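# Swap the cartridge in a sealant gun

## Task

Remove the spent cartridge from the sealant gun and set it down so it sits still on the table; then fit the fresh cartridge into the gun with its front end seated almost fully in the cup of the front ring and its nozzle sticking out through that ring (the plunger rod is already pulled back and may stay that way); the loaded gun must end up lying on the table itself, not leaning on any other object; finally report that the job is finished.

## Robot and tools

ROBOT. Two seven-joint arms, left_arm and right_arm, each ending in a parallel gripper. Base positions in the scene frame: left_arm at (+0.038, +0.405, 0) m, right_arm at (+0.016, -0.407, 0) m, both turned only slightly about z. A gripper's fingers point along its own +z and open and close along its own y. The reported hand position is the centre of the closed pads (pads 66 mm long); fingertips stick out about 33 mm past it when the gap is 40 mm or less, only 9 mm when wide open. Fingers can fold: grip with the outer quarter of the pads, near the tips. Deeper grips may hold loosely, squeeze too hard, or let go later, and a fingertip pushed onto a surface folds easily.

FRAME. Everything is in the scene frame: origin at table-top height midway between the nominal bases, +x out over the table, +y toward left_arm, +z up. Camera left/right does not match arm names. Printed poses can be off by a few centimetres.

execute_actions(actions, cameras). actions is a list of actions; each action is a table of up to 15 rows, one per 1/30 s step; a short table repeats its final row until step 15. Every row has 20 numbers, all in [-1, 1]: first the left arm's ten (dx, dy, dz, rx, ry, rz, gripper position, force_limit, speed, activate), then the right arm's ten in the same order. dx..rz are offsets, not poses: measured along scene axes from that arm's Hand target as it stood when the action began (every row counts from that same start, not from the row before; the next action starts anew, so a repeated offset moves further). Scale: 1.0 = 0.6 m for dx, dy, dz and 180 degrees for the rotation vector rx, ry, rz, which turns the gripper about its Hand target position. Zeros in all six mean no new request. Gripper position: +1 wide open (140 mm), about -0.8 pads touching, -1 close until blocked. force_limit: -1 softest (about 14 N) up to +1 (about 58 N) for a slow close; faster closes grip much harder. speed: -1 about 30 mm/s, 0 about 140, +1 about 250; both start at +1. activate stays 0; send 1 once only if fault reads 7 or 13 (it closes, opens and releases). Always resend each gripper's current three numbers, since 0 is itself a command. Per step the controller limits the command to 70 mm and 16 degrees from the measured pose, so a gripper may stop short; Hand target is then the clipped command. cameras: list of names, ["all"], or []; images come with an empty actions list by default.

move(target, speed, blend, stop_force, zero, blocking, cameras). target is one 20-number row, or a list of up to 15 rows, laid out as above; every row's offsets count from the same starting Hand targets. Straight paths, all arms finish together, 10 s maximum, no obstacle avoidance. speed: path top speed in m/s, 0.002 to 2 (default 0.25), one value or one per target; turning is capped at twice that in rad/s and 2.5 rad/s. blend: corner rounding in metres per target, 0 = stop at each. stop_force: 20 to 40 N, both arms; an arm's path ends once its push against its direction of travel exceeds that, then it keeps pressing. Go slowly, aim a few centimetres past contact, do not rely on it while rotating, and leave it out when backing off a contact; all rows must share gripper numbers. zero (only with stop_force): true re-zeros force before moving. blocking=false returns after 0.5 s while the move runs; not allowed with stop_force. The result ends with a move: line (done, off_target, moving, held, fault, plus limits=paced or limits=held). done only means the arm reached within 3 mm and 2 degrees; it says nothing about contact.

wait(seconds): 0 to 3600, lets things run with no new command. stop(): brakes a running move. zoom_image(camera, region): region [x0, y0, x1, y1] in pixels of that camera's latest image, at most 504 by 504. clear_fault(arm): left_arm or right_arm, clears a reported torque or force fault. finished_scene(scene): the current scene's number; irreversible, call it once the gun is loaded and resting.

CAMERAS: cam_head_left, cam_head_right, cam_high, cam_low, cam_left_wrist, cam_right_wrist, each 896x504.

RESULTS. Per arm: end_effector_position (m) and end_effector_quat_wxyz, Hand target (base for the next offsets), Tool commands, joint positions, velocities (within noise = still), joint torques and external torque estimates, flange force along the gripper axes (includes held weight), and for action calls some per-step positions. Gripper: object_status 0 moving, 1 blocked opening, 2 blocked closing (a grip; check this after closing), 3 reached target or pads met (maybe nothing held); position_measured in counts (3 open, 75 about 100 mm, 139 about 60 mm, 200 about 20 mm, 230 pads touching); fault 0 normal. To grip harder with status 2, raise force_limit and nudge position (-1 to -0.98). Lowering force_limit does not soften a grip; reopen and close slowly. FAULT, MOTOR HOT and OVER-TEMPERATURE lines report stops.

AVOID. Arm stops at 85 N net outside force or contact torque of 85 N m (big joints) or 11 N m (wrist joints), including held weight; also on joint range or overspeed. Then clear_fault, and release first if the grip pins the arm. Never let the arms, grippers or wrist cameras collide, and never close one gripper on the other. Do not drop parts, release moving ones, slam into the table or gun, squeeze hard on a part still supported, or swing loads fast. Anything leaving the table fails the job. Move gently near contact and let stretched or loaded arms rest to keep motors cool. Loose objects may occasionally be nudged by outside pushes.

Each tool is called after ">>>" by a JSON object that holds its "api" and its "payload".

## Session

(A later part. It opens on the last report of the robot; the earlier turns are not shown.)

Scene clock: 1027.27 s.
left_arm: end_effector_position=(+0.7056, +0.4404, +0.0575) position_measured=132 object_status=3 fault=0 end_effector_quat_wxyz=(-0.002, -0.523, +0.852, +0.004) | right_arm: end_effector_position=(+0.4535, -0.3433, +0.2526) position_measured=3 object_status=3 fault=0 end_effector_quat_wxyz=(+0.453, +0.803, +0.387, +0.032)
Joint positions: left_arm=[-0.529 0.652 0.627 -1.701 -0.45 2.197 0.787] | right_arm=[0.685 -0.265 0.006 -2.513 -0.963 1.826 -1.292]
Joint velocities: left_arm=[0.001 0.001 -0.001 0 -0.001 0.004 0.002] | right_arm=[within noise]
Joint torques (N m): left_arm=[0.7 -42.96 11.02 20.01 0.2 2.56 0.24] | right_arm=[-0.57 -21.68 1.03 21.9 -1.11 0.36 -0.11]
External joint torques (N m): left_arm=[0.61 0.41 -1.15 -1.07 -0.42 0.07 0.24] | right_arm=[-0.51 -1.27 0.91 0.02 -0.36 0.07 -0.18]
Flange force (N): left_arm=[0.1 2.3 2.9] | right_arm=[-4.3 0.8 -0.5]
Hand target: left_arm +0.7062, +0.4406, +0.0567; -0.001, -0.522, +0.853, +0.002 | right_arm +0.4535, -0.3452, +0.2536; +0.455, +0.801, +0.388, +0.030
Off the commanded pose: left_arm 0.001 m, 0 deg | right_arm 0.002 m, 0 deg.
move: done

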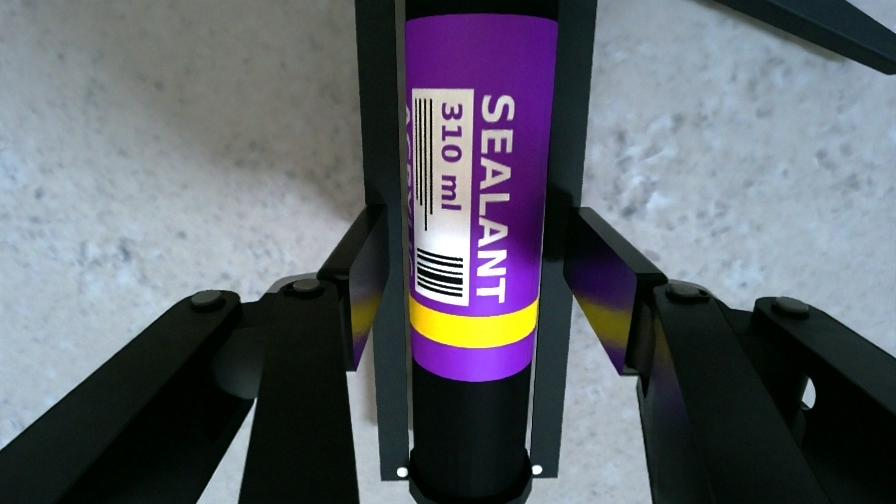

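>>> {"api": "move", "payload": {"target": [[0,0,-0.002,0,0,0,-0.03,-0.4,-1,0,0,0,0,0,0,0,1,1,1,0],[0,0,-0.002,0,0,0,-1,-0.4,-1,0,0,0,0,0,0,0,1,1,1,0]], "speed": 0.03}}

>>> {"api": "move", "payload": {"target": [-0.0015,-0.003,0.003,0,0,0,-1,-0.4,-1,0,0,0,0,0,0,0,1,1,1,0], "speed": 0.03, "cameras": ["cam_left_wrist"]}}

>>> {"api": "move", "payload": {"target": [0,0,0.003,0,0,0,-1,-0.4,-1,0,0,0,0,0,0,0,1,1,1,0], "speed": 0.03, "cameras": ["cam_left_wrist"]}}

Scene clock: 1045.77 s.
left_arm: end_effector_position=(+0.7062, +0.4401, +0.0567) position_measured=161 object_status=0 fault=0 end_effector_quat_wxyz=(-0.002, -0.523, +0.852, +0.002) | right_arm: end_effector_position=(+0.4535, -0.3433, +0.2526) position_measured=3 object_status=3 fault=0 end_effector_quat_wxyz=(+0.453, +0.803, +0.387, +0.032)
Joint positions: left_arm=[-0.525 0.652 0.622 -1.702 -0.45 2.201 0.787] | right_arm=[0.685 -0.265 0.006 -2.513 -0.963 1.826 -1.292]
Joint torques (N m): left_arm=[0.6 -41.54 10.92 19.51 0.41 2.72 0.16] | right_arm=[-0.58 -21.73 1.09 21.94 -1.09 0.38 -0.02]
External joint torques (N m): left_arm=[0.72 1.77 -0.98 -1.54 -0.2 0.25 0.16] | right_arm=[-0.59 -1.29 0.89 0.06 -0.34 0.08 -0.09]
Flange force (N): left_arm=[-0.6 1.3 5.0] | right_arm=[-4.2 0.7 -0.4]
Hand target: left_arm +0.7062, +0.4406, +0.0555; -0.001, -0.522, +0.853, +0.002 | right_arm +0.4535, -0.3452, +0.2536; +0.455, +0.801, +0.388, +0.030
Off the commanded pose: left_arm 0.001 m, 0 deg | right_arm 0.002 m, 0 deg.
move: done

Scene clock: 1046.27 s.
left_arm: end_effector_position=(+0.7054, +0.4396, +0.0568) position_measured=161 object_status=2 fault=0 end_effector_quat_wxyz=(-0.002, -0.523, +0.852, +0.002) | right_arm: end_effector_position=(+0.4535, -0.3433, +0.2526) position_measured=3 object_status=3 fault=0 end_effector_quat_wxyz=(+0.453, +0.803, +0.387, +0.032)
Joint positions: left_arm=[-0.528 0.65 0.623 -1.705 -0.45 2.202 0.787] | right_arm=[0.685 -0.265 0.006 -2.513 -0.963 1.826 -1.292]
Joint torques (N m): left_arm=[-0.93 -43.55 11.22 19.41 0.51 2.18 0] | right_arm=[-0.63 -21.65 0.99 21.95 -1.13 0.38 -0.06]
External joint torques (N m): left_arm=[-0.87 -0.16 -0.76 -1.72 -0.1 -0.31 0] | right_arm=[-0.59 -1.21 0.86 0.06 -0.38 0.09 -0.12]
Flange force (N): left_arm=[5.6 7.1 0.0] | right_arm=[-3.9 0.8 -0.3]
Hand target: left_arm +0.7053, +0.4388, +0.0573; -0.001, -0.522, +0.853, +0.002 | right_arm +0.4535, -0.3452, +0.2536; +0.455, +0.801, +0.388, +0.030
Off the commanded pose: left_arm 0.001 m, 0 deg | right_arm 0.002 m, 0 deg.
move: done

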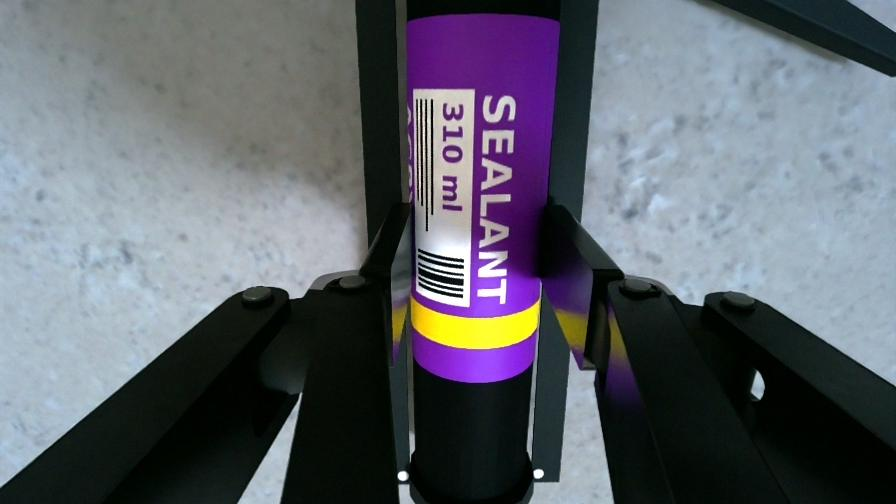

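Scene clock: 1046.77 s.
left_arm: end_effector_position=(+0.7051, +0.4397, +0.0569) position_measured=161 object_status=2 fault=0 end_effector_quat_wxyz=(-0.001, -0.523, +0.852, +0.003) | right_arm: end_effector_position=(+0.4535, -0.3433, +0.2526) position_measured=3 object_status=3 fault=0 end_effector_quat_wxyz=(+0.453, +0.803, +0.387, +0.032)
Joint positions: left_arm=[-0.529 0.65 0.625 -1.706 -0.45 2.202 0.787] | right_arm=[0.685 -0.265 0.006 -2.513 -0.963 1.826 -1.292]
Joint torques (N m): left_arm=[-1.02 -44.78 11.65 20.37 0.73 2.19 0.03] | right_arm=[-0.6 -21.7 1.02 21.89 -1.1 0.36 -0.08]
External joint torques (N m): left_arm=[-0.84 -1.64 -0.21 -0.64 0.13 -0.27 0.03] | right_arm=[-0.59 -1.34 0.84 0.09 -0.36 0.06 -0.14]
Flange force (N): left_arm=[5.3 6.7 -3.1] | right_arm=[-4.3 0.9 -0.4]
Hand target: left_arm +0.7053, +0.4388, +0.0591; -0.001, -0.522, +0.853, +0.002 | right_arm +0.4535, -0.3452, +0.2536; +0.455, +0.801, +0.388, +0.030
Off the commanded pose: left_arm 0.002 m, 0 deg | right_arm 0.002 m, 0 deg.
move: done

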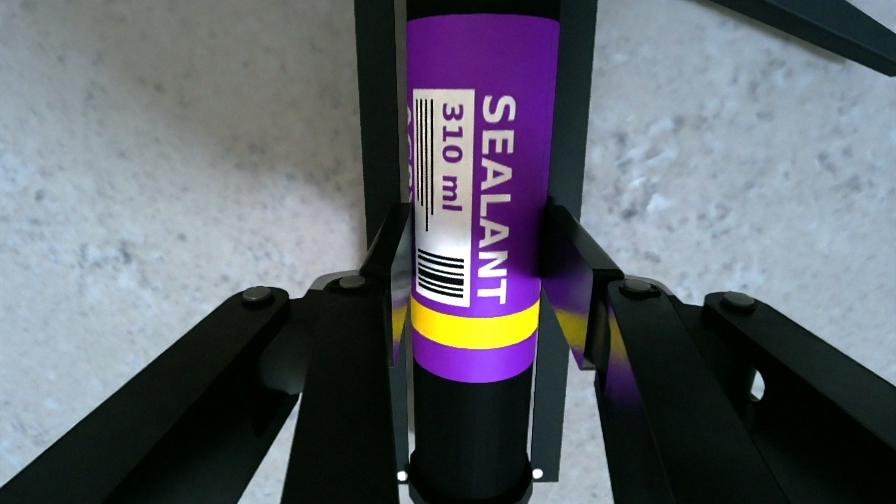

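>>> {"api": "move", "payload": {"target": [-0.004,-0.0078,0,0,0,0,-1,-0.4,-1,0,0,0,0,0,0,0,1,1,1,0], "speed": 0.03, "cameras": ["cam_left_wrist"]}}

>>> {"api": "zoom_image", "payload": {"camera": "cam_left_wrist", "region": [370, 330, 570, 504]}}

Scene clock: 1051.57 s.
left_arm: end_effector_position=(+0.7018, +0.4356, +0.0570) position_measured=161 object_status=2 fault=0 end_effector_quat_wxyz=(-0.003, -0.521, +0.854, +0.004) | right_arm: end_effector_position=(+0.4535, -0.3433, +0.2526) position_measured=3 object_status=3 fault=0 end_effector_quat_wxyz=(+0.453, +0.803, +0.387, +0.032)
Joint positions: left_arm=[-0.543 0.643 0.631 -1.718 -0.449 2.203 0.787] | right_arm=[0.685 -0.265 0.006 -2.513 -0.963 1.826 -1.292]
Joint torques (N m): left_arm=[-0.95 -44.18 11.41 20.24 0.38 2.2 -0.18] | right_arm=[-0.54 -21.65 0.99 21.88 -1.1 0.36 -0.1]
External joint torques (N m): left_arm=[-0.91 -1.37 -0.56 -0.72 -0.22 -0.27 -0.18] | right_arm=[-0.53 -1.31 0.82 0.08 -0.36 0.07 -0.17]
Flange force (N): left_arm=[5.3 5.9 -2.2] | right_arm=[-4.2 0.9 -0.4]
Hand target: left_arm +0.7029, +0.4342, +0.0591; -0.001, -0.522, +0.853, +0.002 | right_arm +0.4535, -0.3452, +0.2536; +0.455, +0.801, +0.388, +0.030
Off the commanded pose: left_arm 0.003 m, 0 deg | right_arm 0.002 m, 0 deg.
move: done

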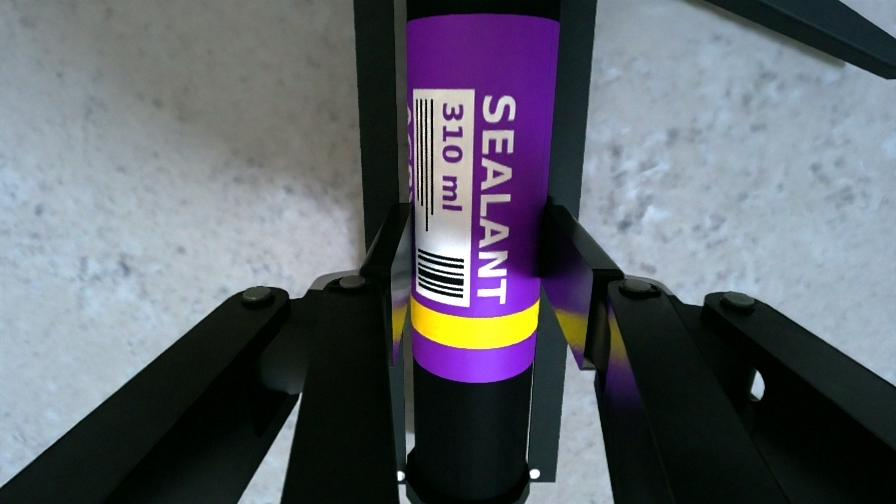

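Scaled by 2.520 from the camera's image (finer frame: 1280x720).

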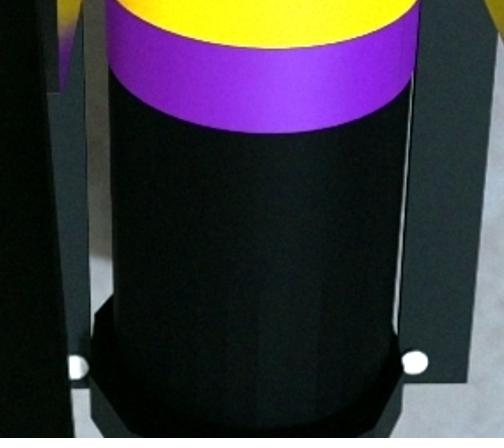

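>>> {"api": "move", "payload": {"target": [0.001,0.0022,0.01,0,0,0,-1,-0.4,-1,0,0,0,0,0,0,0,1,1,1,0], "speed": 0.03, "cameras": ["cam_left_wrist","cam_low"]}}

>>> {"api": "zoom_image", "payload": {"camera": "cam_left_wrist", "region": [370, 330, 570, 504]}}

>>> {"api": "zoom_image", "payload": {"camera": "cam_low", "region": [370, 190, 530, 280]}}

Scene clock: 1079.53 s.
left_arm: end_effector_position=(+0.7121, +0.4362, +0.0773) position_measured=231 object_status=0 fault=0 end_effector_quat_wxyz=(+0.009, -0.521, +0.853, -0.005) | right_arm: end_effector_position=(+0.4535, -0.3433, +0.2526) position_measured=3 object_status=3 fault=0 end_effector_quat_wxyz=(+0.453, +0.803, +0.387, +0.032)
Joint positions: left_arm=[-0.55 0.622 0.646 -1.705 -0.448 2.196 0.786] | right_arm=[0.685 -0.265 0.006 -2.513 -0.963 1.826 -1.292]
Joint torques (N m): left_arm=[-0.16 -33.57 8.7 14.9 0.54 1.39 -0.1] | right_arm=[-0.55 -21.7 1.04 21.87 -1.11 0.38 -0.12]
External joint torques (N m): left_arm=[-0.07 8.92 -3.13 -6.5 -0.08 -1.14 -0.1] | right_arm=[-0.57 -1.22 0.84 -0.04 -0.36 0.07 -0.19]
Flange force (N): left_arm=[0.8 0.9 16.0] | right_arm=[-4.2 0.8 -0.3]
Hand target: left_arm +0.7035, +0.4355, +0.0651; -0.001, -0.522, +0.853, +0.002 | right_arm +0.4535, -0.3452, +0.2536; +0.455, +0.801, +0.388, +0.030
Off the commanded pose: left_arm 0.015 m, 1 deg | right_arm 0.002 m, 0 deg.
move: off_target (left_arm)
Images, in order (width x height): cam_low 896x504, cam_left_wrist 896x504.

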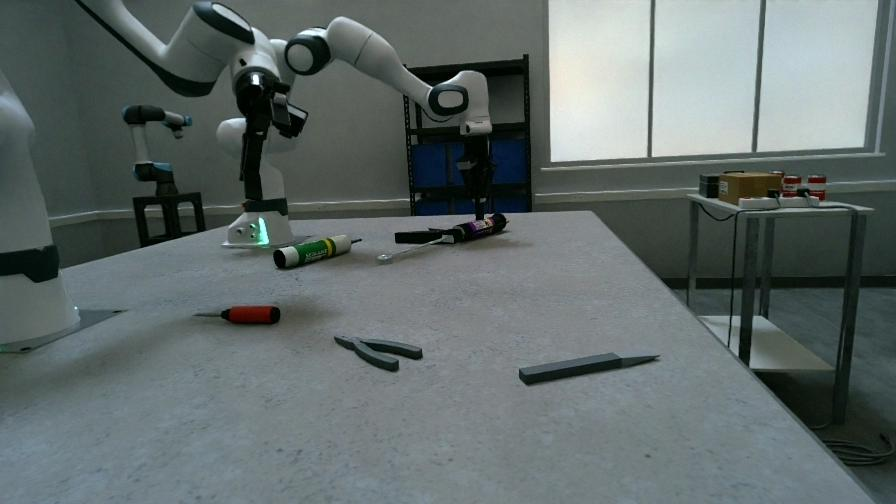

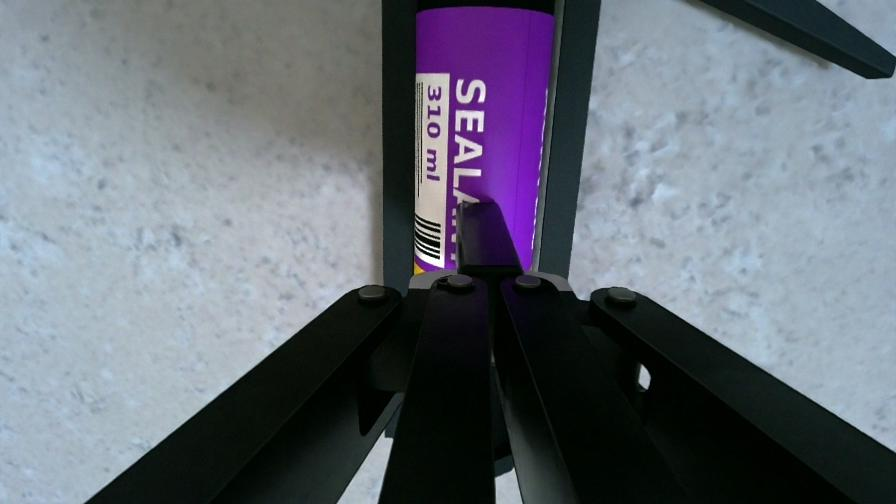

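Scaled by 2.520 from the camera's image (finer frame: 1280x720).

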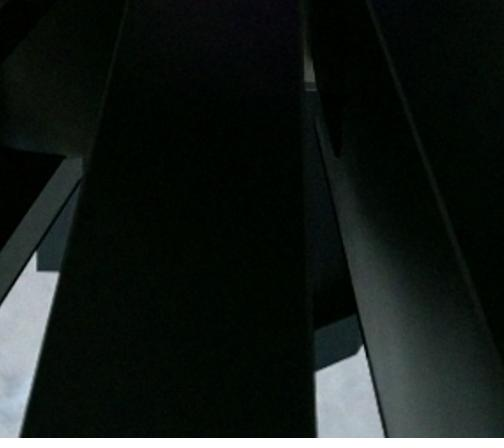

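Scaled by 3.150 from the camera's image (finer frame: 1280x720).

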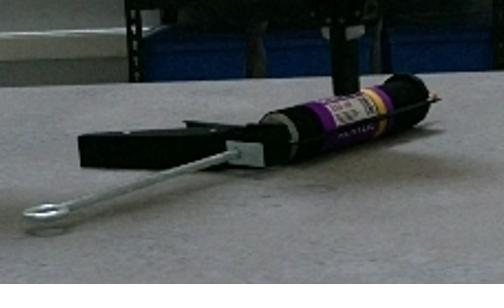

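>>> {"api": "move", "payload": {"target": [[0,0,0.05,0,0,0,-1,-0.4,-1,0,0,0,0,0,0,0,1,1,1,0],[0,0,0.1,0,0,0,-0.03,-0.4,0,0,0,0,0,0,0,0,1,1,1,0]], "speed": 0.1, "cameras": ["cam_left_wrist","cam_high","cam_head_left"]}}

>>> {"api": "zoom_image", "payload": {"camera": "cam_left_wrist", "region": [390, 190, 540, 380]}}

>>> {"api": "zoom_image", "payload": {"camera": "cam_high", "region": [560, 330, 710, 480]}}

Scene clock: 1086.53 s.
left_arm: end_effector_position=(+0.7042, +0.4355, +0.1254) position_measured=132 object_status=0 fault=0 end_effector_quat_wxyz=(+0.000, -0.521, +0.854, +0.001) | right_arm: end_effector_position=(+0.4535, -0.3433, +0.2526) position_measured=3 object_status=3 fault=0 end_effector_quat_wxyz=(+0.453, +0.803, +0.387, +0.032)
Joint positions: left_arm=[-0.588 0.559 0.7 -1.678 -0.401 2.086 0.76] | right_arm=[0.685 -0.265 0.006 -2.513 -0.963 1.826 -1.292]
Joint torques (N m): left_arm=[-0.25 -40.29 11.2 21.24 0.61 2.23 -0.22] | right_arm=[-0.62 -21.73 1.07 21.91 -1.1 0.38 -0.1]
External joint torques (N m): left_arm=[-0.17 0.23 -0.13 -0.88 -0.04 -0.25 -0.22] | right_arm=[-0.61 -1.24 0.9 -0.02 -0.35 0.09 -0.17]
Flange force (N): left_arm=[2.1 2.5 0.5] | right_arm=[-4.2 0.7 -0.3]
Hand target: left_arm +0.7035, +0.4355, +0.1251; -0.001, -0.522, +0.853, +0.002 | right_arm +0.4535, -0.3452, +0.2536; +0.455, +0.801, +0.388, +0.030
Off the commanded pose: left_arm 0.001 m, 0 deg | right_arm 0.002 m, 0 deg.
move: done
Images, in order (width x height): cam_head_left 896x504, cam_high 896x504, cam_left_wrist 896x504.

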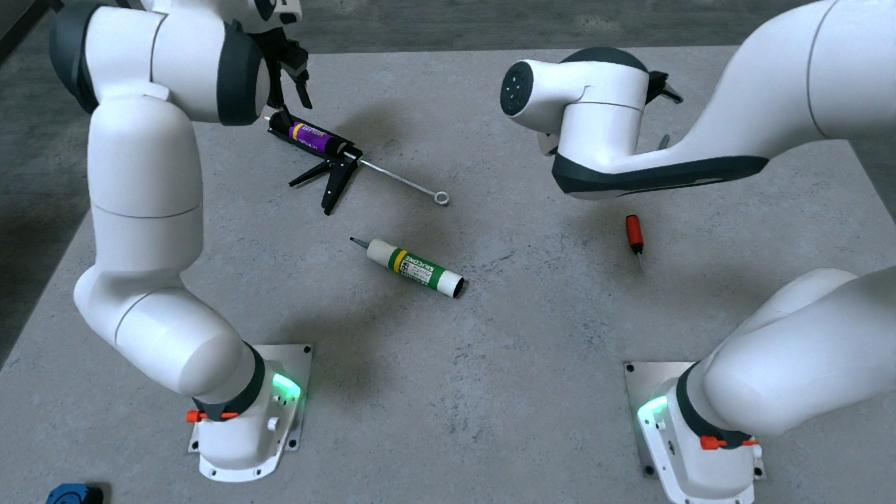

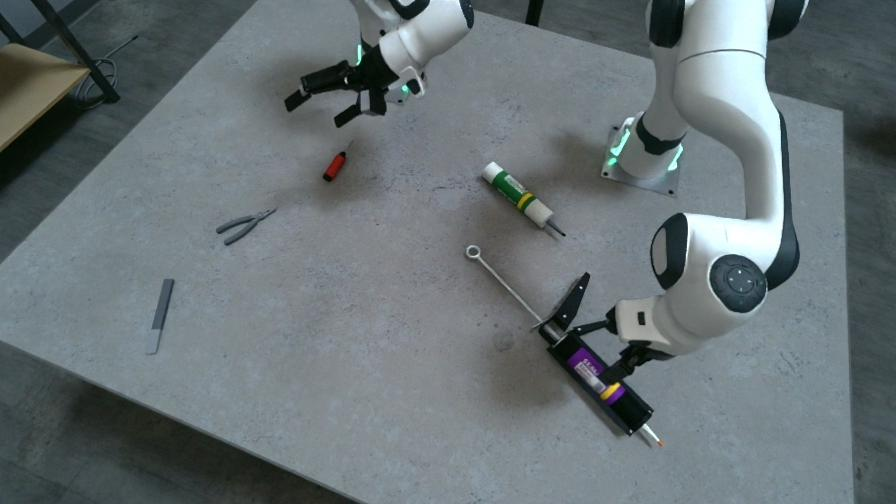

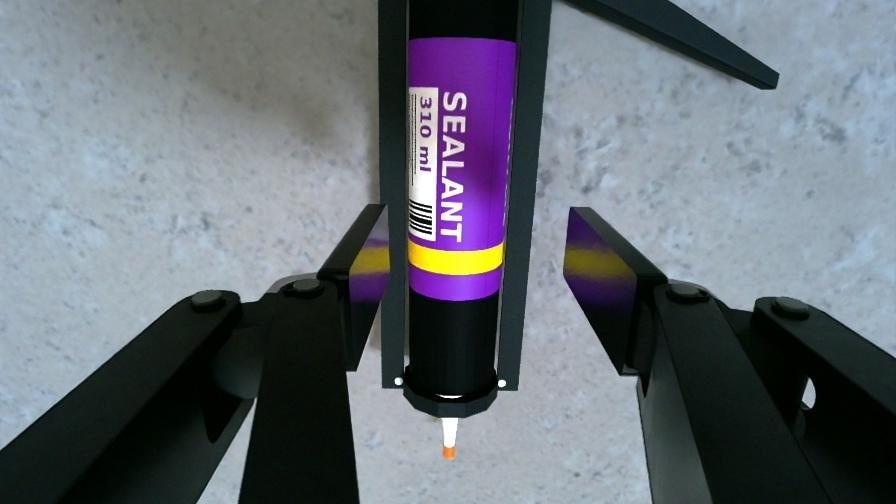

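Scaled by 2.653 from the camera's image (finer frame: 1280x720).

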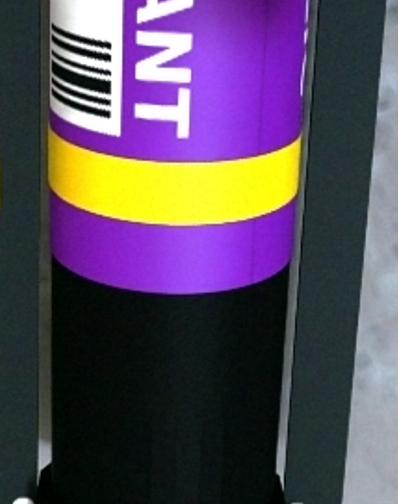

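Scaled by 3.360 from the camera's image (finer frame: 1280x720).

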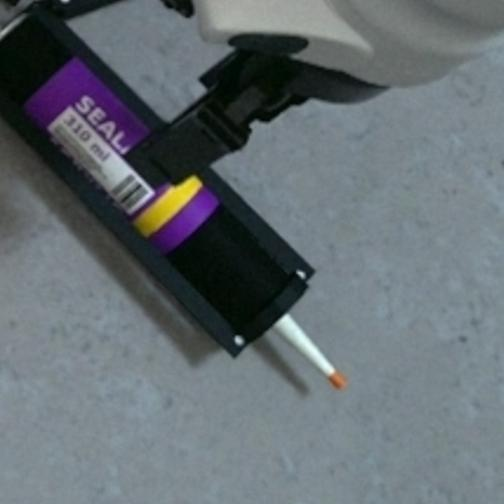

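>>> {"api": "zoom_image", "payload": {"camera": "cam_high", "region": [460, 140, 610, 290]}}

>>> {"api": "zoom_image", "payload": {"camera": "cam_head_left", "region": [340, 220, 480, 310]}}

>>> {"api": "zoom_image", "payload": {"camera": "cam_head_left", "region": [250, 90, 390, 220]}}

>>> {"api": "zoom_image", "payload": {"camera": "cam_left_wrist", "region": [370, 320, 530, 470]}}

Scaled by 3.360 from the camera's image (finer frame: 1280x720).

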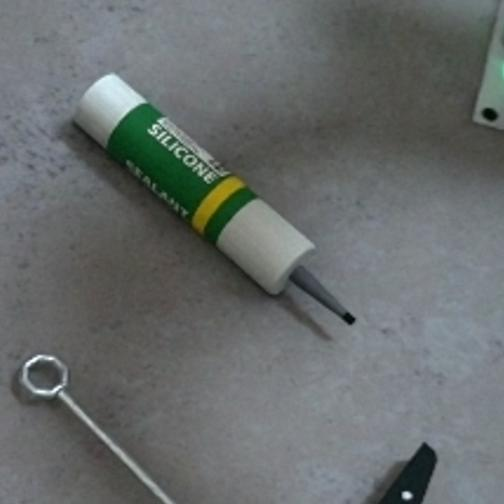

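Scaled by 3.600 from the camera's image (finer frame: 1280x720).

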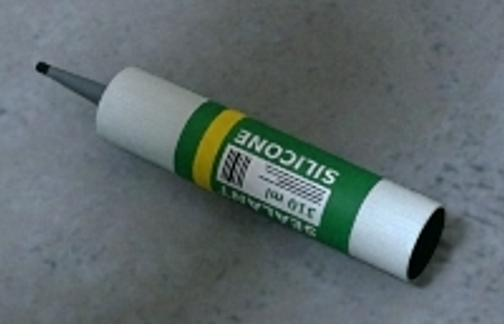

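Scaled by 3.600 from the camera's image (finer frame: 1280x720).

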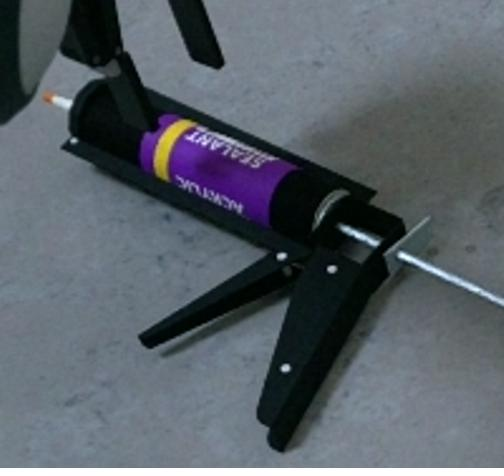

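Scaled by 3.150 from the camera's image (finer frame: 1280x720).

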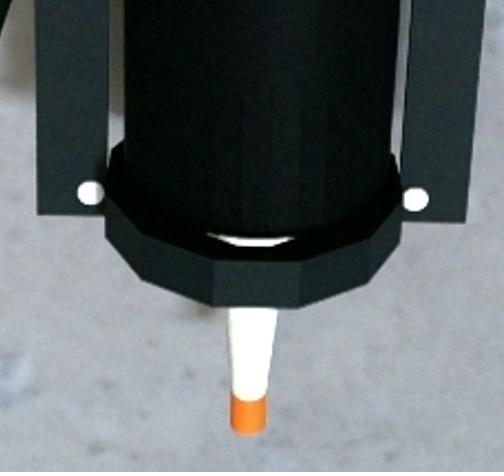

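>>> {"api": "move", "payload": {"target": [0.054,0.0843,0,0,0,-0.0103,-0.03,-0.4,-1,0,0,0,0,0,0,0,1,1,1,0], "speed": 0.15, "cameras": ["cam_left_wrist"]}}

>>> {"api": "zoom_image", "payload": {"camera": "cam_left_wrist", "region": [380, 130, 540, 290]}}

Scene clock: 1149.30 s.
left_arm: end_effector_position=(+0.7368, +0.4855, +0.1259) position_measured=132 object_status=3 fault=0 end_effector_quat_wxyz=(+0.000, -0.512, +0.859, +0.000) | right_arm: end_effector_position=(+0.4535, -0.3433, +0.2526) position_measured=3 object_status=3 fault=0 end_effector_quat_wxyz=(+0.453, +0.803, +0.387, +0.032)
Joint positions: left_arm=[-0.426 0.665 0.644 -1.491 -0.421 2.014 0.84] | right_arm=[0.685 -0.265 0.006 -2.513 -0.963 1.826 -1.292]
Joint velocities: left_arm=[0.001 0 -0.002 0.001 0.001 -0.002 0.006] | right_arm=[within noise]
Joint torques (N m): left_arm=[0.56 -44.7 11.2 21.84 1.07 2.17 0.3] | right_arm=[-0.66 -21.65 1 21.9 -1.1 0.38 -0.04]
External joint torques (N m): left_arm=[0.84 0.55 -0.58 -0.42 0.4 -0.29 0.3] | right_arm=[-0.6 -1.23 0.88 -0.02 -0.35 0.08 -0.11]
Flange force (N): left_arm=[-2.3 -0.9 0.7] | right_arm=[-4.2 0.6 -0.3]
Hand target: left_arm +0.7359, +0.4861, +0.1251; -0.001, -0.508, +0.861, +0.002 | right_arm +0.4535, -0.3452, +0.2536; +0.455, +0.801, +0.388, +0.030
Off the commanded pose: left_arm 0.001 m, 1 deg | right_arm 0.002 m, 0 deg.
move: done

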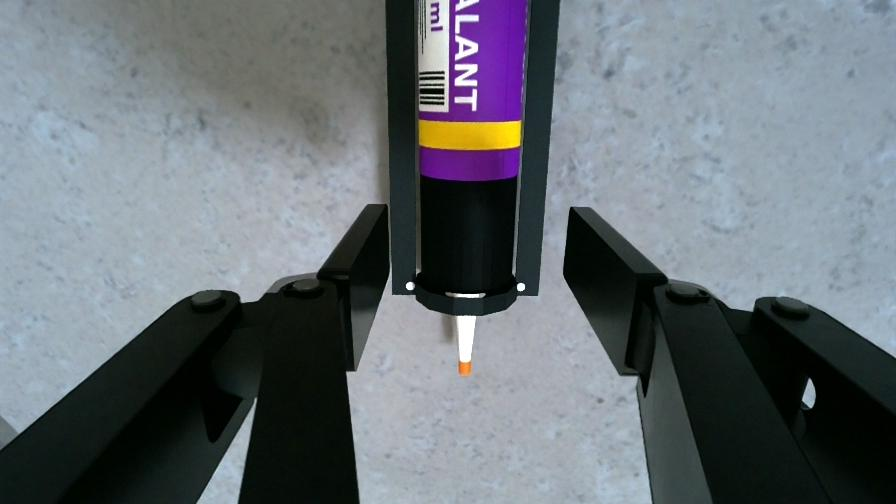

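Scaled by 3.150 from the camera's image (finer frame: 1280x720).

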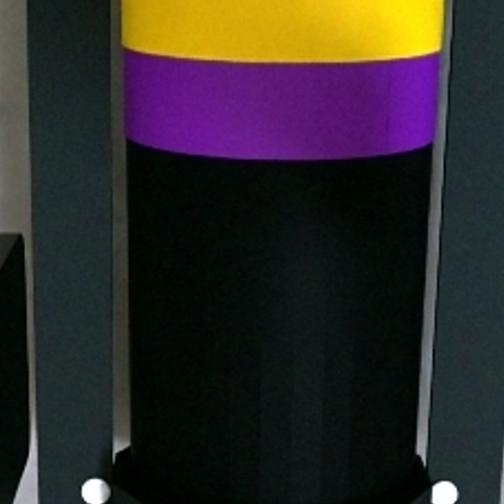

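>>> {"api": "move", "payload": {"target": [[0.0162,0.0292,0,0,0,0,-0.03,-0.4,-1,0,0,0,0,0,0,0,1,1,1,0],[0.0162,0.0292,-0.11,0,0,0,-0.03,-0.4,-1,0,0,0,0,0,0,0,1,1,1,0]], "speed": 0.06, "cameras": ["cam_left_wrist"]}}

>>> {"api": "move", "payload": {"target": [0,0,-0.003,0,0,0,-0.03,-0.4,-1,0,0,0,0,0,0,0,1,1,1,0], "speed": 0.02}}

>>> {"api": "move", "payload": {"target": [0,0,-0.003,0,0,0,-0.03,-0.4,-1,0,0,0,0,0,0,0,1,1,1,0], "speed": 0.02, "cameras": ["cam_left_wrist"]}}

Scene clock: 1161.47 s.
left_arm: end_effector_position=(+0.7446, +0.5035, +0.0592) position_measured=132 object_status=3 fault=0 end_effector_quat_wxyz=(-0.002, -0.510, +0.860, +0.004) | right_arm: end_effector_position=(+0.4535, -0.3433, +0.2526) position_measured=3 object_status=3 fault=0 end_effector_quat_wxyz=(+0.453, +0.803, +0.387, +0.032)
Joint positions: left_arm=[-0.349 0.776 0.578 -1.466 -0.453 2.099 0.877] | right_arm=[0.685 -0.265 0.006 -2.513 -0.963 1.826 -1.292]
Joint velocities: left_arm=[0 0.001 -0.002 0 0 0.005 0] | right_arm=[within noise]
Joint torques (N m): left_arm=[0.56 -48.23 11.45 20.68 0.31 2.55 0.25] | right_arm=[-0.63 -21.68 1.07 21.9 -1.12 0.37 -0.08]
External joint torques (N m): left_arm=[0.64 0.25 -0.99 -0.93 -0.34 0.08 0.25] | right_arm=[-0.68 -1.25 0.85 0.04 -0.38 0.06 -0.15]
Flange force (N): left_arm=[0.8 2.9 1.9] | right_arm=[-4.1 0.9 -0.2]
Hand target: left_arm +0.7456, +0.5036, +0.0591; -0.001, -0.508, +0.861, +0.002 | right_arm +0.4535, -0.3452, +0.2536; +0.455, +0.801, +0.388, +0.030
Off the commanded pose: left_arm 0.001 m, 0 deg | right_arm 0.002 m, 0 deg.
move: done

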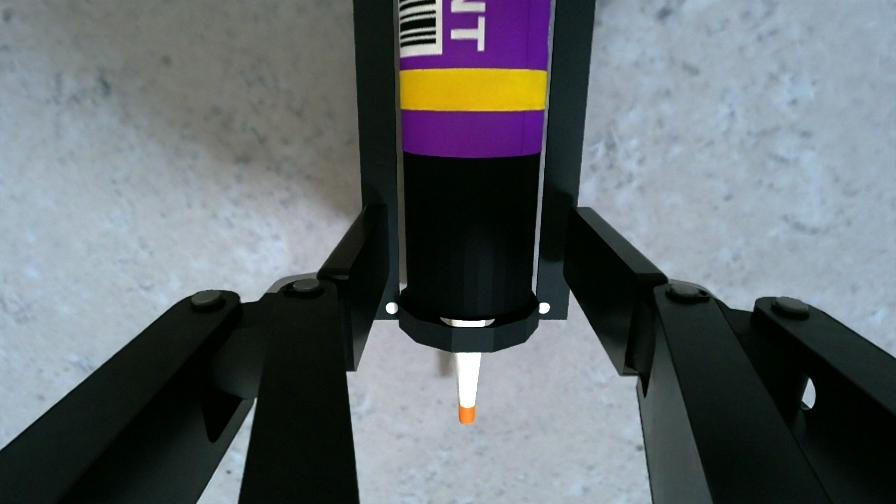

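Scene clock: 1161.97 s.
left_arm: end_effector_position=(+0.7455, +0.5030, +0.0587) position_measured=132 object_status=3 fault=0 end_effector_quat_wxyz=(-0.002, -0.509, +0.861, +0.003) | right_arm: end_effector_position=(+0.4535, -0.3433, +0.2526) position_measured=3 object_status=3 fault=0 end_effector_quat_wxyz=(+0.453, +0.803, +0.387, +0.032)
Joint positions: left_arm=[-0.347 0.776 0.575 -1.466 -0.453 2.103 0.877] | right_arm=[0.685 -0.265 0.006 -2.513 -0.963 1.826 -1.292]
Joint velocities: left_arm=[0.001 0 -0.004 0 0 0.003 -0.001] | right_arm=[within noise]
Joint torques (N m): left_arm=[1.09 -47.96 11.63 20.27 0.56 2.56 0.25] | right_arm=[-0.58 -21.7 1.01 21.92 -1.11 0.36 -0.08]
External joint torques (N m): left_arm=[1.24 0.6 -0.71 -1.39 -0.09 0.08 0.25] | right_arm=[-0.57 -1.27 0.84 0 -0.36 0.06 -0.14]
Flange force (N): left_arm=[0.6 4.0 2.4] | right_arm=[-4.3 0.8 -0.3]
Hand target: left_arm +0.7456, +0.5036, +0.0573; -0.001, -0.508, +0.861, +0.002 | right_arm +0.4535, -0.3452, +0.2536; +0.455, +0.801, +0.388, +0.030
Off the commanded pose: left_arm 0.001 m, 0 deg | right_arm 0.002 m, 0 deg.
move: done

Scene clock: 1162.47 s.
left_arm: end_effector_position=(+0.7455, +0.5030, +0.0569) position_measured=132 object_status=3 fault=0 end_effector_quat_wxyz=(-0.002, -0.509, +0.861, +0.003) | right_arm: end_effector_position=(+0.4535, -0.3433, +0.2526) position_measured=3 object_status=3 fault=0 end_effector_quat_wxyz=(+0.453, +0.803, +0.387, +0.032)
Joint positions: left_arm=[-0.345 0.778 0.572 -1.467 -0.453 2.106 0.877] | right_arm=[0.685 -0.265 0.006 -2.513 -0.963 1.826 -1.292]
Joint torques (N m): left_arm=[0.72 -47.92 11.46 20.27 0.57 2.54 0.24] | right_arm=[-0.53 -21.6 1.03 21.91 -1.11 0.37 -0.12]
External joint torques (N m): left_arm=[0.94 0.63 -0.79 -1.32 -0.08 0.08 0.24] | right_arm=[-0.54 -1.15 0.83 0.02 -0.36 0.07 -0.18]
Flange force (N): left_arm=[1.0 3.8 2.3] | right_arm=[-3.9 0.8 -0.3]
Hand target: left_arm +0.7456, +0.5036, +0.0555; -0.001, -0.508, +0.861, +0.002 | right_arm +0.4535, -0.3452, +0.2536; +0.455, +0.801, +0.388, +0.030
Off the commanded pose: left_arm 0.001 m, 0 deg | right_arm 0.002 m, 0 deg.
move: done

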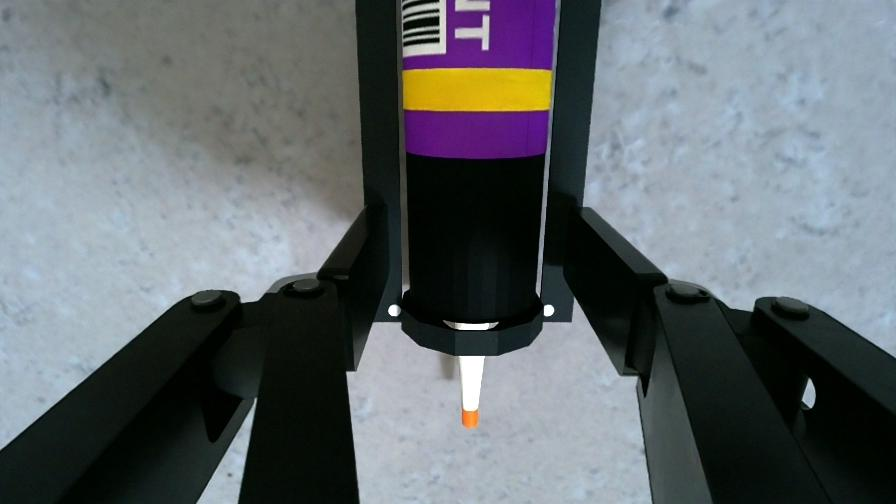

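>>> {"api": "move", "payload": {"target": [0,0,-0.0035,0,0,0,-0.03,-0.4,-1,0,0,0,0,0,0,0,1,1,1,0], "speed": 0.02}}

>>> {"api": "move", "payload": {"target": [0,0,-0.0035,0,0,0,-0.03,-0.4,-1,0,0,0,0,0,0,0,1,1,1,0], "speed": 0.02, "cameras": ["cam_left_wrist"]}}

Scene clock: 1167.80 s.
left_arm: end_effector_position=(+0.7455, +0.5029, +0.0548) position_measured=132 object_status=3 fault=0 end_effector_quat_wxyz=(-0.002, -0.509, +0.861, +0.003) | right_arm: end_effector_position=(+0.4535, -0.3433, +0.2526) position_measured=3 object_status=3 fault=0 end_effector_quat_wxyz=(+0.453, +0.803, +0.387, +0.032)
Joint positions: left_arm=[-0.343 0.78 0.569 -1.468 -0.453 2.11 0.877] | right_arm=[0.685 -0.265 0.006 -2.513 -0.963 1.826 -1.292]
Joint velocities: left_arm=[0.002 0.001 -0.004 0 0 0.003 -0.001] | right_arm=[within noise]
Joint torques (N m): left_arm=[0.77 -47.97 11.13 20.28 0.56 2.64 0.21] | right_arm=[-0.59 -21.72 1.02 21.9 -1.12 0.38 -0.05]
External joint torques (N m): left_arm=[0.72 0.57 -1.26 -1.23 -0.1 0.17 0.21] | right_arm=[-0.59 -1.34 0.84 0.05 -0.38 0.08 -0.12]
Flange force (N): left_arm=[1.3 3.5 2.6] | right_arm=[-4.4 0.8 -0.3]
Hand target: left_arm +0.7456, +0.5036, +0.0534; -0.001, -0.508, +0.861, +0.002 | right_arm +0.4535, -0.3452, +0.2536; +0.455, +0.801, +0.388, +0.030
Off the commanded pose: left_arm 0.001 m, 0 deg | right_arm 0.002 m, 0 deg.
move: done

Scene clock: 1168.30 s.
left_arm: end_effector_position=(+0.7457, +0.5031, +0.0530) position_measured=132 object_status=3 fault=0 end_effector_quat_wxyz=(-0.001, -0.509, +0.861, +0.003) | right_arm: end_effector_position=(+0.4535, -0.3433, +0.2526) position_measured=3 object_status=3 fault=0 end_effector_quat_wxyz=(+0.453, +0.803, +0.387, +0.032)
Joint positions: left_arm=[-0.341 0.782 0.566 -1.468 -0.453 2.113 0.877] | right_arm=[0.685 -0.265 0.006 -2.513 -0.963 1.826 -1.292]
Joint torques (N m): left_arm=[0.54 -47.82 11.14 20.17 0.53 2.57 0.2] | right_arm=[-0.65 -21.68 1.02 21.92 -1.11 0.37 -0.04]
External joint torques (N m): left_arm=[0.49 0.95 -1.27 -1.39 -0.12 0.1 0.2] | right_arm=[-0.66 -1.1 0.82 -0.1 -0.36 0.06 -0.11]
Flange force (N): left_arm=[1.5 3.3 3.0] | right_arm=[-3.9 0.5 0.0]
Hand target: left_arm +0.7456, +0.5036, +0.0513; -0.001, -0.508, +0.861, +0.002 | right_arm +0.4535, -0.3452, +0.2536; +0.455, +0.801, +0.388, +0.030
Off the commanded pose: left_arm 0.002 m, 0 deg | right_arm 0.002 m, 0 deg.
move: done

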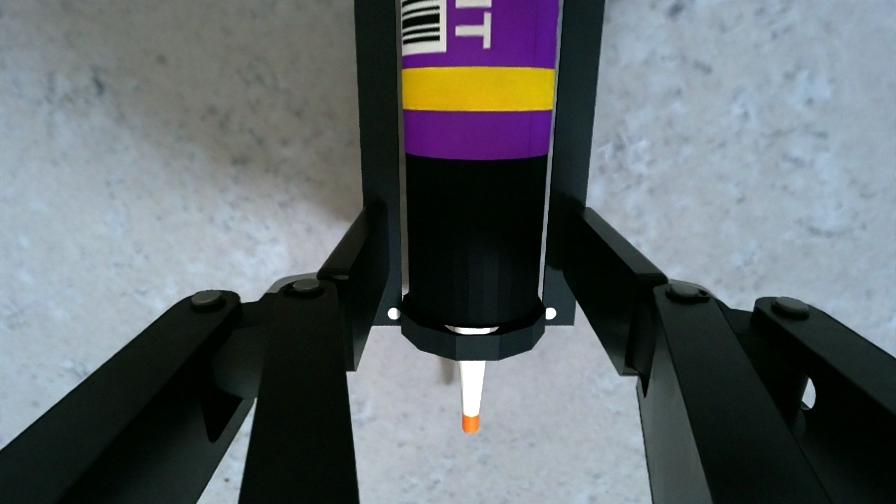

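>>> {"api": "move", "payload": {"target": [0,0,-0.0035,0,0,0,-0.03,-0.4,-1,0,0,0,0,0,0,0,1,1,1,0], "speed": 0.02}}

>>> {"api": "move", "payload": {"target": [0,0,-0.0035,0,0,0,-0.03,-0.4,-1,0,0,0,0,0,0,0,1,1,1,0], "speed": 0.02, "cameras": ["cam_left_wrist"]}}

Scene clock: 1175.27 s.
left_arm: end_effector_position=(+0.7462, +0.5028, +0.0524) position_measured=132 object_status=3 fault=0 end_effector_quat_wxyz=(-0.001, -0.509, +0.861, +0.002) | right_arm: end_effector_position=(+0.4535, -0.3433, +0.2526) position_measured=3 object_status=3 fault=0 end_effector_quat_wxyz=(+0.453, +0.803, +0.387, +0.032)
Joint positions: left_arm=[-0.34 0.783 0.564 -1.468 -0.453 2.116 0.878] | right_arm=[0.685 -0.265 0.006 -2.513 -0.963 1.826 -1.292]
Joint torques (N m): left_arm=[0.47 -46.55 11.07 19.81 0.56 2.72 0.2] | right_arm=[-0.6 -21.72 1.05 21.91 -1.13 0.38 -0.09]
External joint torques (N m): left_arm=[0.72 1.93 -1.03 -1.67 -0.09 0.27 0.2] | right_arm=[-0.64 -1.31 0.83 0.06 -0.39 0.07 -0.15]
Flange force (N): left_arm=[0.4 2.5 4.6] | right_arm=[-4.3 0.9 -0.3]
Hand target: left_arm +0.7456, +0.5036, +0.0492; -0.001, -0.508, +0.861, +0.002 | right_arm +0.4535, -0.3452, +0.2536; +0.455, +0.801, +0.388, +0.030
Off the commanded pose: left_arm 0.003 m, 0 deg | right_arm 0.002 m, 0 deg.
move: done

Scene clock: 1175.77 s.
left_arm: end_effector_position=(+0.7469, +0.5025, +0.0514) position_measured=132 object_status=3 fault=0 end_effector_quat_wxyz=(+0.000, -0.509, +0.861, +0.001) | right_arm: end_effector_position=(+0.4535, -0.3433, +0.2526) position_measured=3 object_status=3 fault=0 end_effector_quat_wxyz=(+0.453, +0.803, +0.387, +0.032)
Joint positions: left_arm=[-0.338 0.784 0.561 -1.468 -0.453 2.12 0.878] | right_arm=[0.685 -0.265 0.006 -2.513 -0.963 1.826 -1.292]
Joint velocities: left_arm=[0.004 0.001 -0.002 0 0 0.001 0.001] | right_arm=[within noise]
Joint torques (N m): left_arm=[0.84 -45.99 10.97 19.42 0.56 2.76 0.22] | right_arm=[-0.61 -21.69 1.04 21.91 -1.11 0.36 -0.1]
External joint torques (N m): left_arm=[1.03 2.75 -1.18 -2.15 -0.08 0.29 0.22] | right_arm=[-0.59 -1.24 0.89 0.01 -0.36 0.07 -0.16]
Flange force (N): left_arm=[-0.2 2.4 6.0] | right_arm=[-4.2 0.8 -0.3]
Hand target: left_arm +0.7456, +0.5036, +0.0471; -0.001, -0.508, +0.861, +0.002 | right_arm +0.4535, -0.3452, +0.2536; +0.455, +0.801, +0.388, +0.030
Off the commanded pose: left_arm 0.005 m, 0 deg | right_arm 0.002 m, 0 deg.
move: off_target (left_arm)

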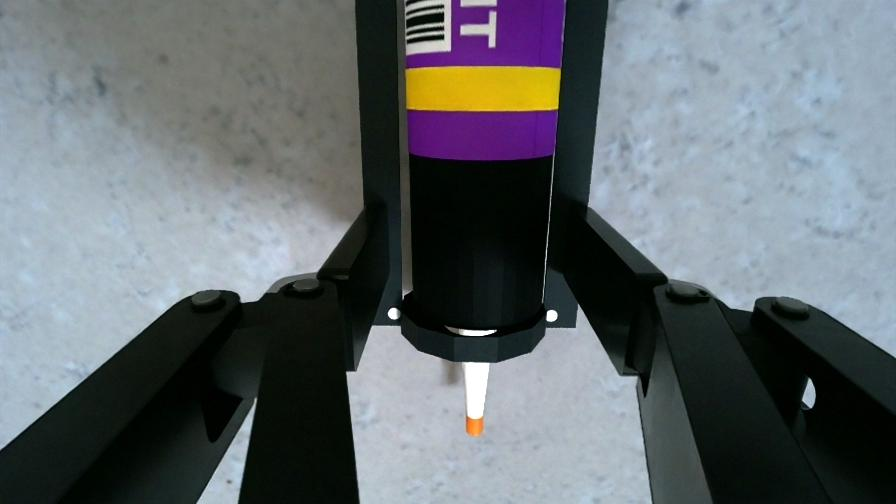

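>>> {"api": "move", "payload": {"target": [0,0,0.0085,0,0,0,-0.03,-0.4,-1,0,0,0,0,0,0,0,1,1,1,0], "speed": 0.02}}

>>> {"api": "move", "payload": {"target": [0,0,0,0,0,0,-1,-0.2,-1,0,0,0,0,0,0,0,1,1,1,0], "speed": 0.02, "cameras": ["cam_left_wrist"]}}

Scene clock: 1182.90 s.
left_arm: end_effector_position=(+0.7470, +0.5024, +0.0526) position_measured=132 object_status=3 fault=0 end_effector_quat_wxyz=(+0.000, -0.509, +0.861, +0.001) | right_arm: end_effector_position=(+0.4535, -0.3433, +0.2526) position_measured=3 object_status=3 fault=0 end_effector_quat_wxyz=(+0.453, +0.803, +0.387, +0.032)
Joint positions: left_arm=[-0.338 0.782 0.561 -1.468 -0.453 2.119 0.878] | right_arm=[0.685 -0.265 0.006 -2.513 -0.963 1.826 -1.292]
Joint torques (N m): left_arm=[0.32 -48.28 12.15 20.25 0.82 2.32 0.12] | right_arm=[-0.66 -21.73 1.11 21.94 -1.1 0.39 -0.08]
External joint torques (N m): left_arm=[0.18 0.46 -0.21 -1.32 0.16 -0.17 0.12] | right_arm=[-0.64 -1.38 0.95 0.12 -0.36 0.1 -0.14]
Flange force (N): left_arm=[2.9 4.5 0.9] | right_arm=[-4.3 0.9 -0.5]
Hand target: left_arm +0.7456, +0.5036, +0.0522; -0.001, -0.508, +0.861, +0.002 | right_arm +0.4535, -0.3452, +0.2536; +0.455, +0.801, +0.388, +0.030
Off the commanded pose: left_arm 0.002 m, 0 deg | right_arm 0.002 m, 0 deg.
move: done

Scene clock: 1183.80 s.
left_arm: end_effector_position=(+0.7475, +0.5036, +0.0542) position_measured=159 object_status=0 fault=0 end_effector_quat_wxyz=(+0.001, -0.509, +0.861, +0.001) | right_arm: end_effector_position=(+0.4535, -0.3433, +0.2526) position_measured=3 object_status=3 fault=0 end_effector_quat_wxyz=(+0.453, +0.803, +0.387, +0.032)
Joint positions: left_arm=[-0.338 0.78 0.563 -1.468 -0.453 2.118 0.878] | right_arm=[0.685 -0.265 0.006 -2.513 -0.963 1.826 -1.292]
Joint torques (N m): left_arm=[0.14 -46.62 11.33 19.67 0.7 2.38 0.1] | right_arm=[-0.61 -21.68 1.02 21.87 -1.11 0.39 -0.08]
External joint torques (N m): left_arm=[-0.04 2.06 -1.06 -1.86 0.04 -0.1 0.1] | right_arm=[-0.7 -1.36 0.75 0.06 -0.37 0.08 -0.15]
Flange force (N): left_arm=[2.0 2.8 3.9] | right_arm=[-4.4 1.0 -0.1]
Hand target: left_arm +0.7456, +0.5036, +0.0522; -0.001, -0.508, +0.861, +0.002 | right_arm +0.4535, -0.3452, +0.2536; +0.455, +0.801, +0.388, +0.030
Off the commanded pose: left_arm 0.003 m, 0 deg | right_arm 0.002 m, 0 deg.
move: done

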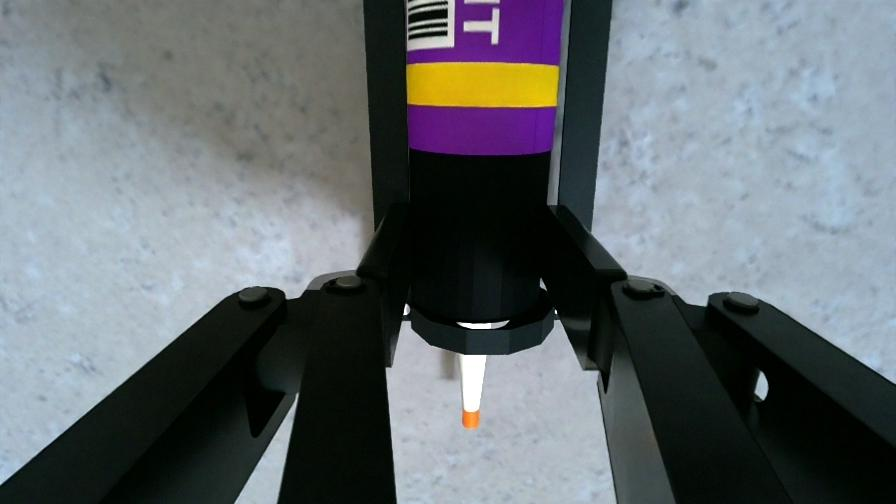

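>>> {"api": "move", "payload": {"target": [0,0,0.0055,0,0,0,-1,-0.2,-1,0,0,0,0,0,0,0,1,1,1,0], "speed": 0.02, "cameras": ["cam_left_wrist"]}}

>>> {"api": "move", "payload": {"target": [0,0,0.0025,0,0,0,-1,-0.2,-1,0,0,0,0,0,0,0,1,1,1,0], "speed": 0.02, "cameras": ["cam_left_wrist"]}}

Scene clock: 1188.87 s.
left_arm: end_effector_position=(+0.7469, +0.5037, +0.0543) position_measured=159 object_status=2 fault=0 end_effector_quat_wxyz=(+0.000, -0.509, +0.860, +0.001) | right_arm: end_effector_position=(+0.4535, -0.3433, +0.2526) position_measured=3 object_status=3 fault=0 end_effector_quat_wxyz=(+0.453, +0.803, +0.387, +0.032)
Joint positions: left_arm=[-0.339 0.78 0.564 -1.468 -0.453 2.116 0.878] | right_arm=[0.685 -0.265 0.006 -2.513 -0.963 1.826 -1.292]
Joint torques (N m): left_arm=[-0.33 -49.22 12.17 20.64 1.13 1.87 0.05] | right_arm=[-0.65 -21.68 1.06 21.95 -1.1 0.38 -0.14]
External joint torques (N m): left_arm=[-0.34 -0.48 -0.14 -0.97 0.47 -0.62 0.05] | right_arm=[-0.59 -1.24 0.94 0.04 -0.35 0.09 -0.2]
Flange force (N): left_arm=[4.1 4.8 -1.7] | right_arm=[-4.1 0.8 -0.4]
Hand target: left_arm +0.7456, +0.5036, +0.0555; -0.001, -0.508, +0.861, +0.002 | right_arm +0.4535, -0.3452, +0.2536; +0.455, +0.801, +0.388, +0.030
Off the commanded pose: left_arm 0.002 m, 0 deg | right_arm 0.002 m, 0 deg.
move: done

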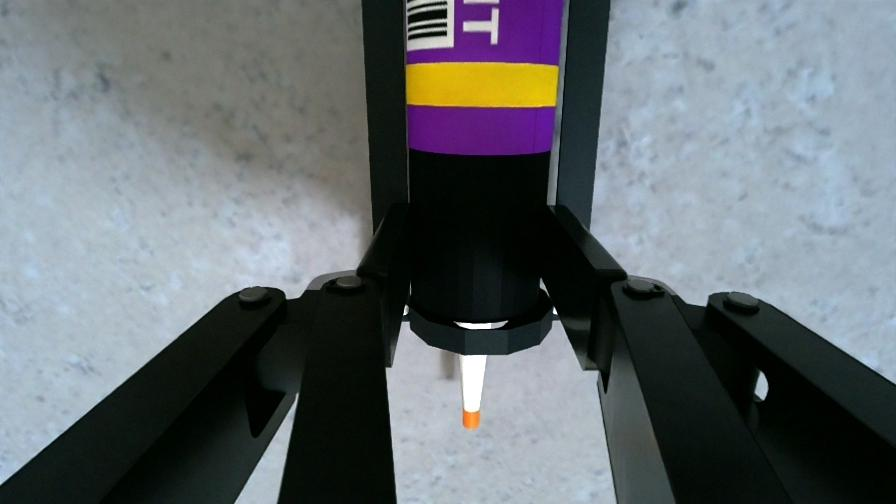

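Scene clock: 1189.37 s.
left_arm: end_effector_position=(+0.7460, +0.5042, +0.0545) position_measured=159 object_status=2 fault=0 end_effector_quat_wxyz=(-0.001, -0.510, +0.860, +0.002) | right_arm: end_effector_position=(+0.4535, -0.3433, +0.2526) position_measured=3 object_status=3 fault=0 end_effector_quat_wxyz=(+0.453, +0.803, +0.387, +0.032)
Joint positions: left_arm=[-0.339 0.78 0.565 -1.468 -0.452 2.113 0.878] | right_arm=[0.685 -0.265 0.006 -2.513 -0.963 1.826 -1.292]
Joint velocities: left_arm=[0 -0.001 0.001 0 0.002 -0.003 0.002] | right_arm=[within noise]
Joint torques (N m): left_arm=[-0.53 -50.22 12.03 21.14 1.02 1.95 0.07] | right_arm=[-0.61 -21.67 0.98 21.88 -1.1 0.35 -0.13]
External joint torques (N m): left_arm=[-0.59 -1.59 -0.32 -0.41 0.37 -0.53 0.07] | right_arm=[-0.67 -1.3 0.74 0.05 -0.36 0.05 -0.2]
Flange force (N): left_arm=[4.9 5.2 -3.1] | right_arm=[-4.3 1.1 -0.2]
Hand target: left_arm +0.7456, +0.5036, +0.0570; -0.001, -0.508, +0.861, +0.002 | right_arm +0.4535, -0.3452, +0.2536; +0.455, +0.801, +0.388, +0.030
Off the commanded pose: left_arm 0.003 m, 0 deg | right_arm 0.002 m, 0 deg.
move: done

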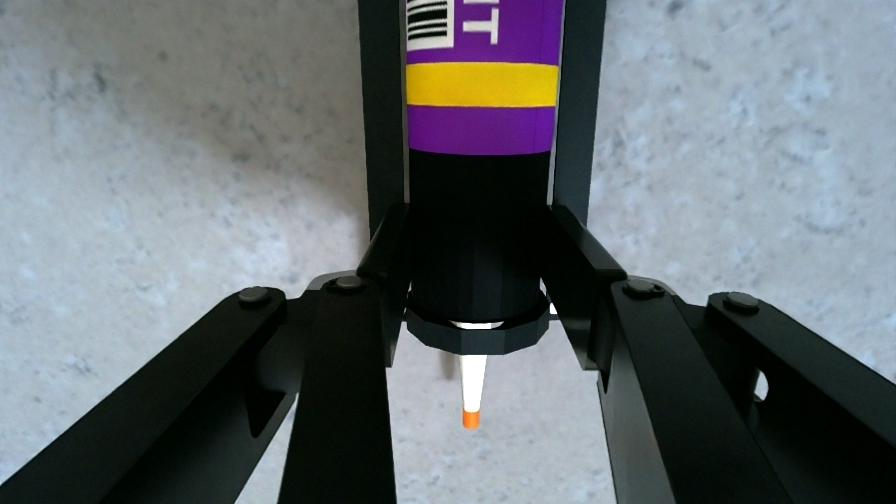

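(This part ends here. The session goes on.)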